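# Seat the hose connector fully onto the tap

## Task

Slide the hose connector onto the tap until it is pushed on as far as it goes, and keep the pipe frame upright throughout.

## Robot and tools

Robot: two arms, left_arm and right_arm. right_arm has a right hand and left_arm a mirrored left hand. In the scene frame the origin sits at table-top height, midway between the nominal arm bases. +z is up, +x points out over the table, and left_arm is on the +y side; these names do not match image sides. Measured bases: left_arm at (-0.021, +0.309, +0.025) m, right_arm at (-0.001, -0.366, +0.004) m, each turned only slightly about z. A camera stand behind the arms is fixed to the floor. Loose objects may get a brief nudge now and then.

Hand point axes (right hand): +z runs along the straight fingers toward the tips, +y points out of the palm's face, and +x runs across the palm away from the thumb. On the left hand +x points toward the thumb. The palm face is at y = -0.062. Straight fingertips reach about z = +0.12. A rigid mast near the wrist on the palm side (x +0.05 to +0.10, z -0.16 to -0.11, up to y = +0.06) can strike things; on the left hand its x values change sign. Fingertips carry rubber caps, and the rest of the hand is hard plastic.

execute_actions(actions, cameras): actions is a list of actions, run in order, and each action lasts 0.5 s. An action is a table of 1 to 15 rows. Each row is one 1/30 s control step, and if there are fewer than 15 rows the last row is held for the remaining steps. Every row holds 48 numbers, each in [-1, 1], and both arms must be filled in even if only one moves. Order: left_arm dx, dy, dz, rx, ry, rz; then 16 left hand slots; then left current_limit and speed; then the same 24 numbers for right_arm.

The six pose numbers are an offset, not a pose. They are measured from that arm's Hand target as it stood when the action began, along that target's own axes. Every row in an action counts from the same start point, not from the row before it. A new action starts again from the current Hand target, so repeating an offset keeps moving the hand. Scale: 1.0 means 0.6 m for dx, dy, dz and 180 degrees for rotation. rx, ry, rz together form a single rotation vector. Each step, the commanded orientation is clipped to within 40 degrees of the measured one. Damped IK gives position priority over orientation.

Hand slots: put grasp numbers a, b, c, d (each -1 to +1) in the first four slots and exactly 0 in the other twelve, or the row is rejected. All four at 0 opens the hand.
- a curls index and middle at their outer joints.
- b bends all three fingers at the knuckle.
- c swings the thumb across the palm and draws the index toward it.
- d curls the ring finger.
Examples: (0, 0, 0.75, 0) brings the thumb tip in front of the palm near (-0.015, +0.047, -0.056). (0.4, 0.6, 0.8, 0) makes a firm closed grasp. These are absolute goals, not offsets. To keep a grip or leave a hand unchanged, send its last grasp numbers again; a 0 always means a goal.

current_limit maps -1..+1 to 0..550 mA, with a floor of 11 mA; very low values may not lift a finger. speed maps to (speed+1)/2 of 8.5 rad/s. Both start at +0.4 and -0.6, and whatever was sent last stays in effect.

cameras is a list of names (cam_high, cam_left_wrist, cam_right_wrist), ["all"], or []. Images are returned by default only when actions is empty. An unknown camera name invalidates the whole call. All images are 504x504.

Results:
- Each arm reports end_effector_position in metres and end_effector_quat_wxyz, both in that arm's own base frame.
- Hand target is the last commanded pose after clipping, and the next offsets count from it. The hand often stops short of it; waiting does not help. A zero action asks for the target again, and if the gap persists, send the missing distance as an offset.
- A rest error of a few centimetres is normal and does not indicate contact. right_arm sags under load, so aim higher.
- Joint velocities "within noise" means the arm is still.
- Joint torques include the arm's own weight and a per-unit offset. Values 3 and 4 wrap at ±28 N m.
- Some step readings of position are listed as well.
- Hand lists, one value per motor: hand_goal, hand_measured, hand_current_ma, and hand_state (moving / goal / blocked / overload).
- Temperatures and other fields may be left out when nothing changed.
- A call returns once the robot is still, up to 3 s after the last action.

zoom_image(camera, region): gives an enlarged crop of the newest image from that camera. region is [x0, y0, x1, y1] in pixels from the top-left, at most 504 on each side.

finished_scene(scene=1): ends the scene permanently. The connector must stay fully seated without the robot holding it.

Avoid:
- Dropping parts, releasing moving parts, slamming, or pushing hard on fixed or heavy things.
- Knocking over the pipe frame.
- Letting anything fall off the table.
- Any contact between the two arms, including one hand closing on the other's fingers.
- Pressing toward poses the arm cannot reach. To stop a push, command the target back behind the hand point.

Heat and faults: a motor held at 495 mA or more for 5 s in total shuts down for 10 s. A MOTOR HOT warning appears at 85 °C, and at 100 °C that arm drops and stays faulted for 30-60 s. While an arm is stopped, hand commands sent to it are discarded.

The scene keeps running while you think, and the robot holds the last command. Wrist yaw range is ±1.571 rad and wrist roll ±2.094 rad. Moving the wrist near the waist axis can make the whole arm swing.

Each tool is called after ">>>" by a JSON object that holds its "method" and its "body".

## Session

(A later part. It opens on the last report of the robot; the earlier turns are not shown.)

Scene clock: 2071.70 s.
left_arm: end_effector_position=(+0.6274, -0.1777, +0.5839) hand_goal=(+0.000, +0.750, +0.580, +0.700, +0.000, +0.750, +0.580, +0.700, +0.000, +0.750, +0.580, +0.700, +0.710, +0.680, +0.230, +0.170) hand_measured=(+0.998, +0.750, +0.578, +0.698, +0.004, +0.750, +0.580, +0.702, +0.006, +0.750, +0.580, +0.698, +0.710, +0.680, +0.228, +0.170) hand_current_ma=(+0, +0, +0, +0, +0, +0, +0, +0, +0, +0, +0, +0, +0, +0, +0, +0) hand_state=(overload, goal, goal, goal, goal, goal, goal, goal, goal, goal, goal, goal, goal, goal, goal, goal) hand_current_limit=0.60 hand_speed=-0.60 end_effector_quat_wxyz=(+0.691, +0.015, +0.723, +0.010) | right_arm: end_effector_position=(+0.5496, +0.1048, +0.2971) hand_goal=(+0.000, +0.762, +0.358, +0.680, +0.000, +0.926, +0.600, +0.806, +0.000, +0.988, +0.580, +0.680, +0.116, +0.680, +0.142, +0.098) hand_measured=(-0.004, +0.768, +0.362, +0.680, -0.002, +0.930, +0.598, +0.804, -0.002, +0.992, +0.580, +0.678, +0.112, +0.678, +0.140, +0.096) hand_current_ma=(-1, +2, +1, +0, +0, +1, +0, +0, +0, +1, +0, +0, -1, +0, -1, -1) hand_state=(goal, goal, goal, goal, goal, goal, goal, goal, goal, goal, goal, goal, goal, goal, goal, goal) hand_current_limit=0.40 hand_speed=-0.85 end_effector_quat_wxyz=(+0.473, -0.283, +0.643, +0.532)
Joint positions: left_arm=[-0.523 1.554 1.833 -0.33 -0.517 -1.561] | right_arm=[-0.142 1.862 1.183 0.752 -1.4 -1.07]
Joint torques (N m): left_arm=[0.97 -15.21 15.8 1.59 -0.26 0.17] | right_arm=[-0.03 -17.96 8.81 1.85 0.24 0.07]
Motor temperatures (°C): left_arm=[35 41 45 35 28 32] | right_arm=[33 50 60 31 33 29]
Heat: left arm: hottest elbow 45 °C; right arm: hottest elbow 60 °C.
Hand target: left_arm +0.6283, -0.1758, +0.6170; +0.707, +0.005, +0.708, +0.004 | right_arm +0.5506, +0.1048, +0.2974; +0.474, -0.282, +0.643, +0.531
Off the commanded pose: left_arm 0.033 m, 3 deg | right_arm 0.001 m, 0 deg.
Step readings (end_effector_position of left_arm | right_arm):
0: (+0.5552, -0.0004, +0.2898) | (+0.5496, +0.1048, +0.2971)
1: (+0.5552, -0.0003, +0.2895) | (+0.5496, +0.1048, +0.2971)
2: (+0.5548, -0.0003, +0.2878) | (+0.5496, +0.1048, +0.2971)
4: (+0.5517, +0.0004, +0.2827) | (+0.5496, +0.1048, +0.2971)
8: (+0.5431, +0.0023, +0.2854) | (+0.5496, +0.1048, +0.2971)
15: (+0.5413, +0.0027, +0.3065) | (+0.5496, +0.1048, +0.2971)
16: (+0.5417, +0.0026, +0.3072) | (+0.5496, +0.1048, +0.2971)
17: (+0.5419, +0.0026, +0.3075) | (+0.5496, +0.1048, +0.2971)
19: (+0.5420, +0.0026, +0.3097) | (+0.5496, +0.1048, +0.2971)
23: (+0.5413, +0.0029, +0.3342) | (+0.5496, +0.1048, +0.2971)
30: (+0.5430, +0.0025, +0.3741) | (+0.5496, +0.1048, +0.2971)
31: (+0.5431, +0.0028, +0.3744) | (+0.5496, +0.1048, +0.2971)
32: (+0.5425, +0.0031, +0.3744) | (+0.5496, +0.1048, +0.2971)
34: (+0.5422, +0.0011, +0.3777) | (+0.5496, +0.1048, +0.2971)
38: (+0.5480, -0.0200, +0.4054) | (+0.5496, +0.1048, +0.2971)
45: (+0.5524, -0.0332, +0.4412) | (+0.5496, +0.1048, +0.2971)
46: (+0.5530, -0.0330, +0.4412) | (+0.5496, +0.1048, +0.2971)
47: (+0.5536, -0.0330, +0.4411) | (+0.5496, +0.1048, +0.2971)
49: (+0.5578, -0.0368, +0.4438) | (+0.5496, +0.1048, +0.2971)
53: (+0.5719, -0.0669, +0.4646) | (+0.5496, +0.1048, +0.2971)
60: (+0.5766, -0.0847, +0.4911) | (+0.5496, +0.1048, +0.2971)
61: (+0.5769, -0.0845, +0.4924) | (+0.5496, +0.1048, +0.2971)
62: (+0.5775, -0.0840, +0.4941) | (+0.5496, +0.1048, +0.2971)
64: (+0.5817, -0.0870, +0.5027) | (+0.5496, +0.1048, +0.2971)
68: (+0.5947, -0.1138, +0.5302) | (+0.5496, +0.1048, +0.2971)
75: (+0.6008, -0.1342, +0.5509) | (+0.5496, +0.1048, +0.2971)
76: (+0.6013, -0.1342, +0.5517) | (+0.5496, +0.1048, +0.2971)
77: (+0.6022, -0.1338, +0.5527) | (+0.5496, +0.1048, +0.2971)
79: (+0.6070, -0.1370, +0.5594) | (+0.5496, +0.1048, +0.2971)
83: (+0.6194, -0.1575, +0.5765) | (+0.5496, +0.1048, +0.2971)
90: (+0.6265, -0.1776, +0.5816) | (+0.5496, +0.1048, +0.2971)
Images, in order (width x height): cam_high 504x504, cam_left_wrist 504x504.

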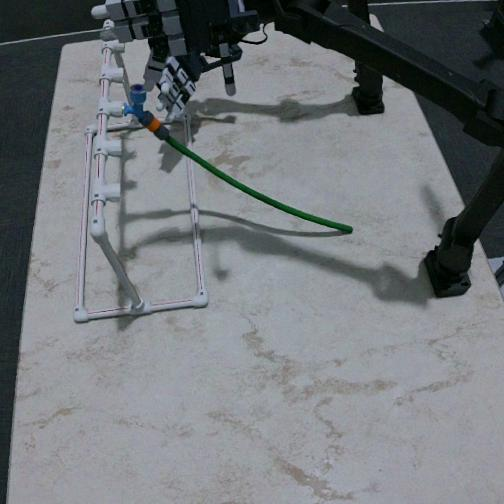

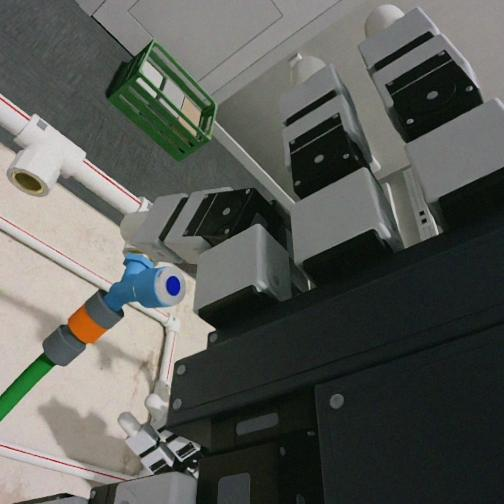

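>>> {"method": "zoom_image", "body": {"camera": "cam_left_wrist", "region": [65, 285, 125, 345]}}

>>> {"method": "zoom_image", "body": {"camera": "cam_left_wrist", "region": [40, 280, 130, 370]}}

Scaled by 8.400 from the camera's 504x504 image, which has a finer 720x720 frame.

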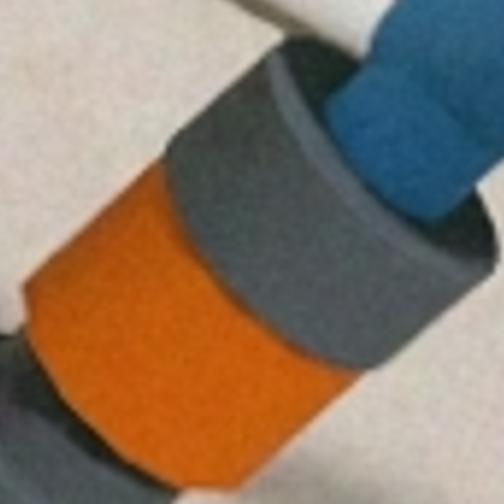

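Scaled by 5.600 from the camera's 504x504 image, which has a finer 720x720 frame.

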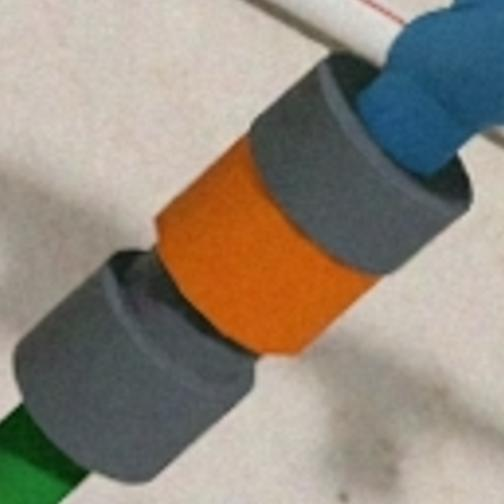

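>>> {"method": "finished_scene", "body": {}}

The scene is finished: the task was done.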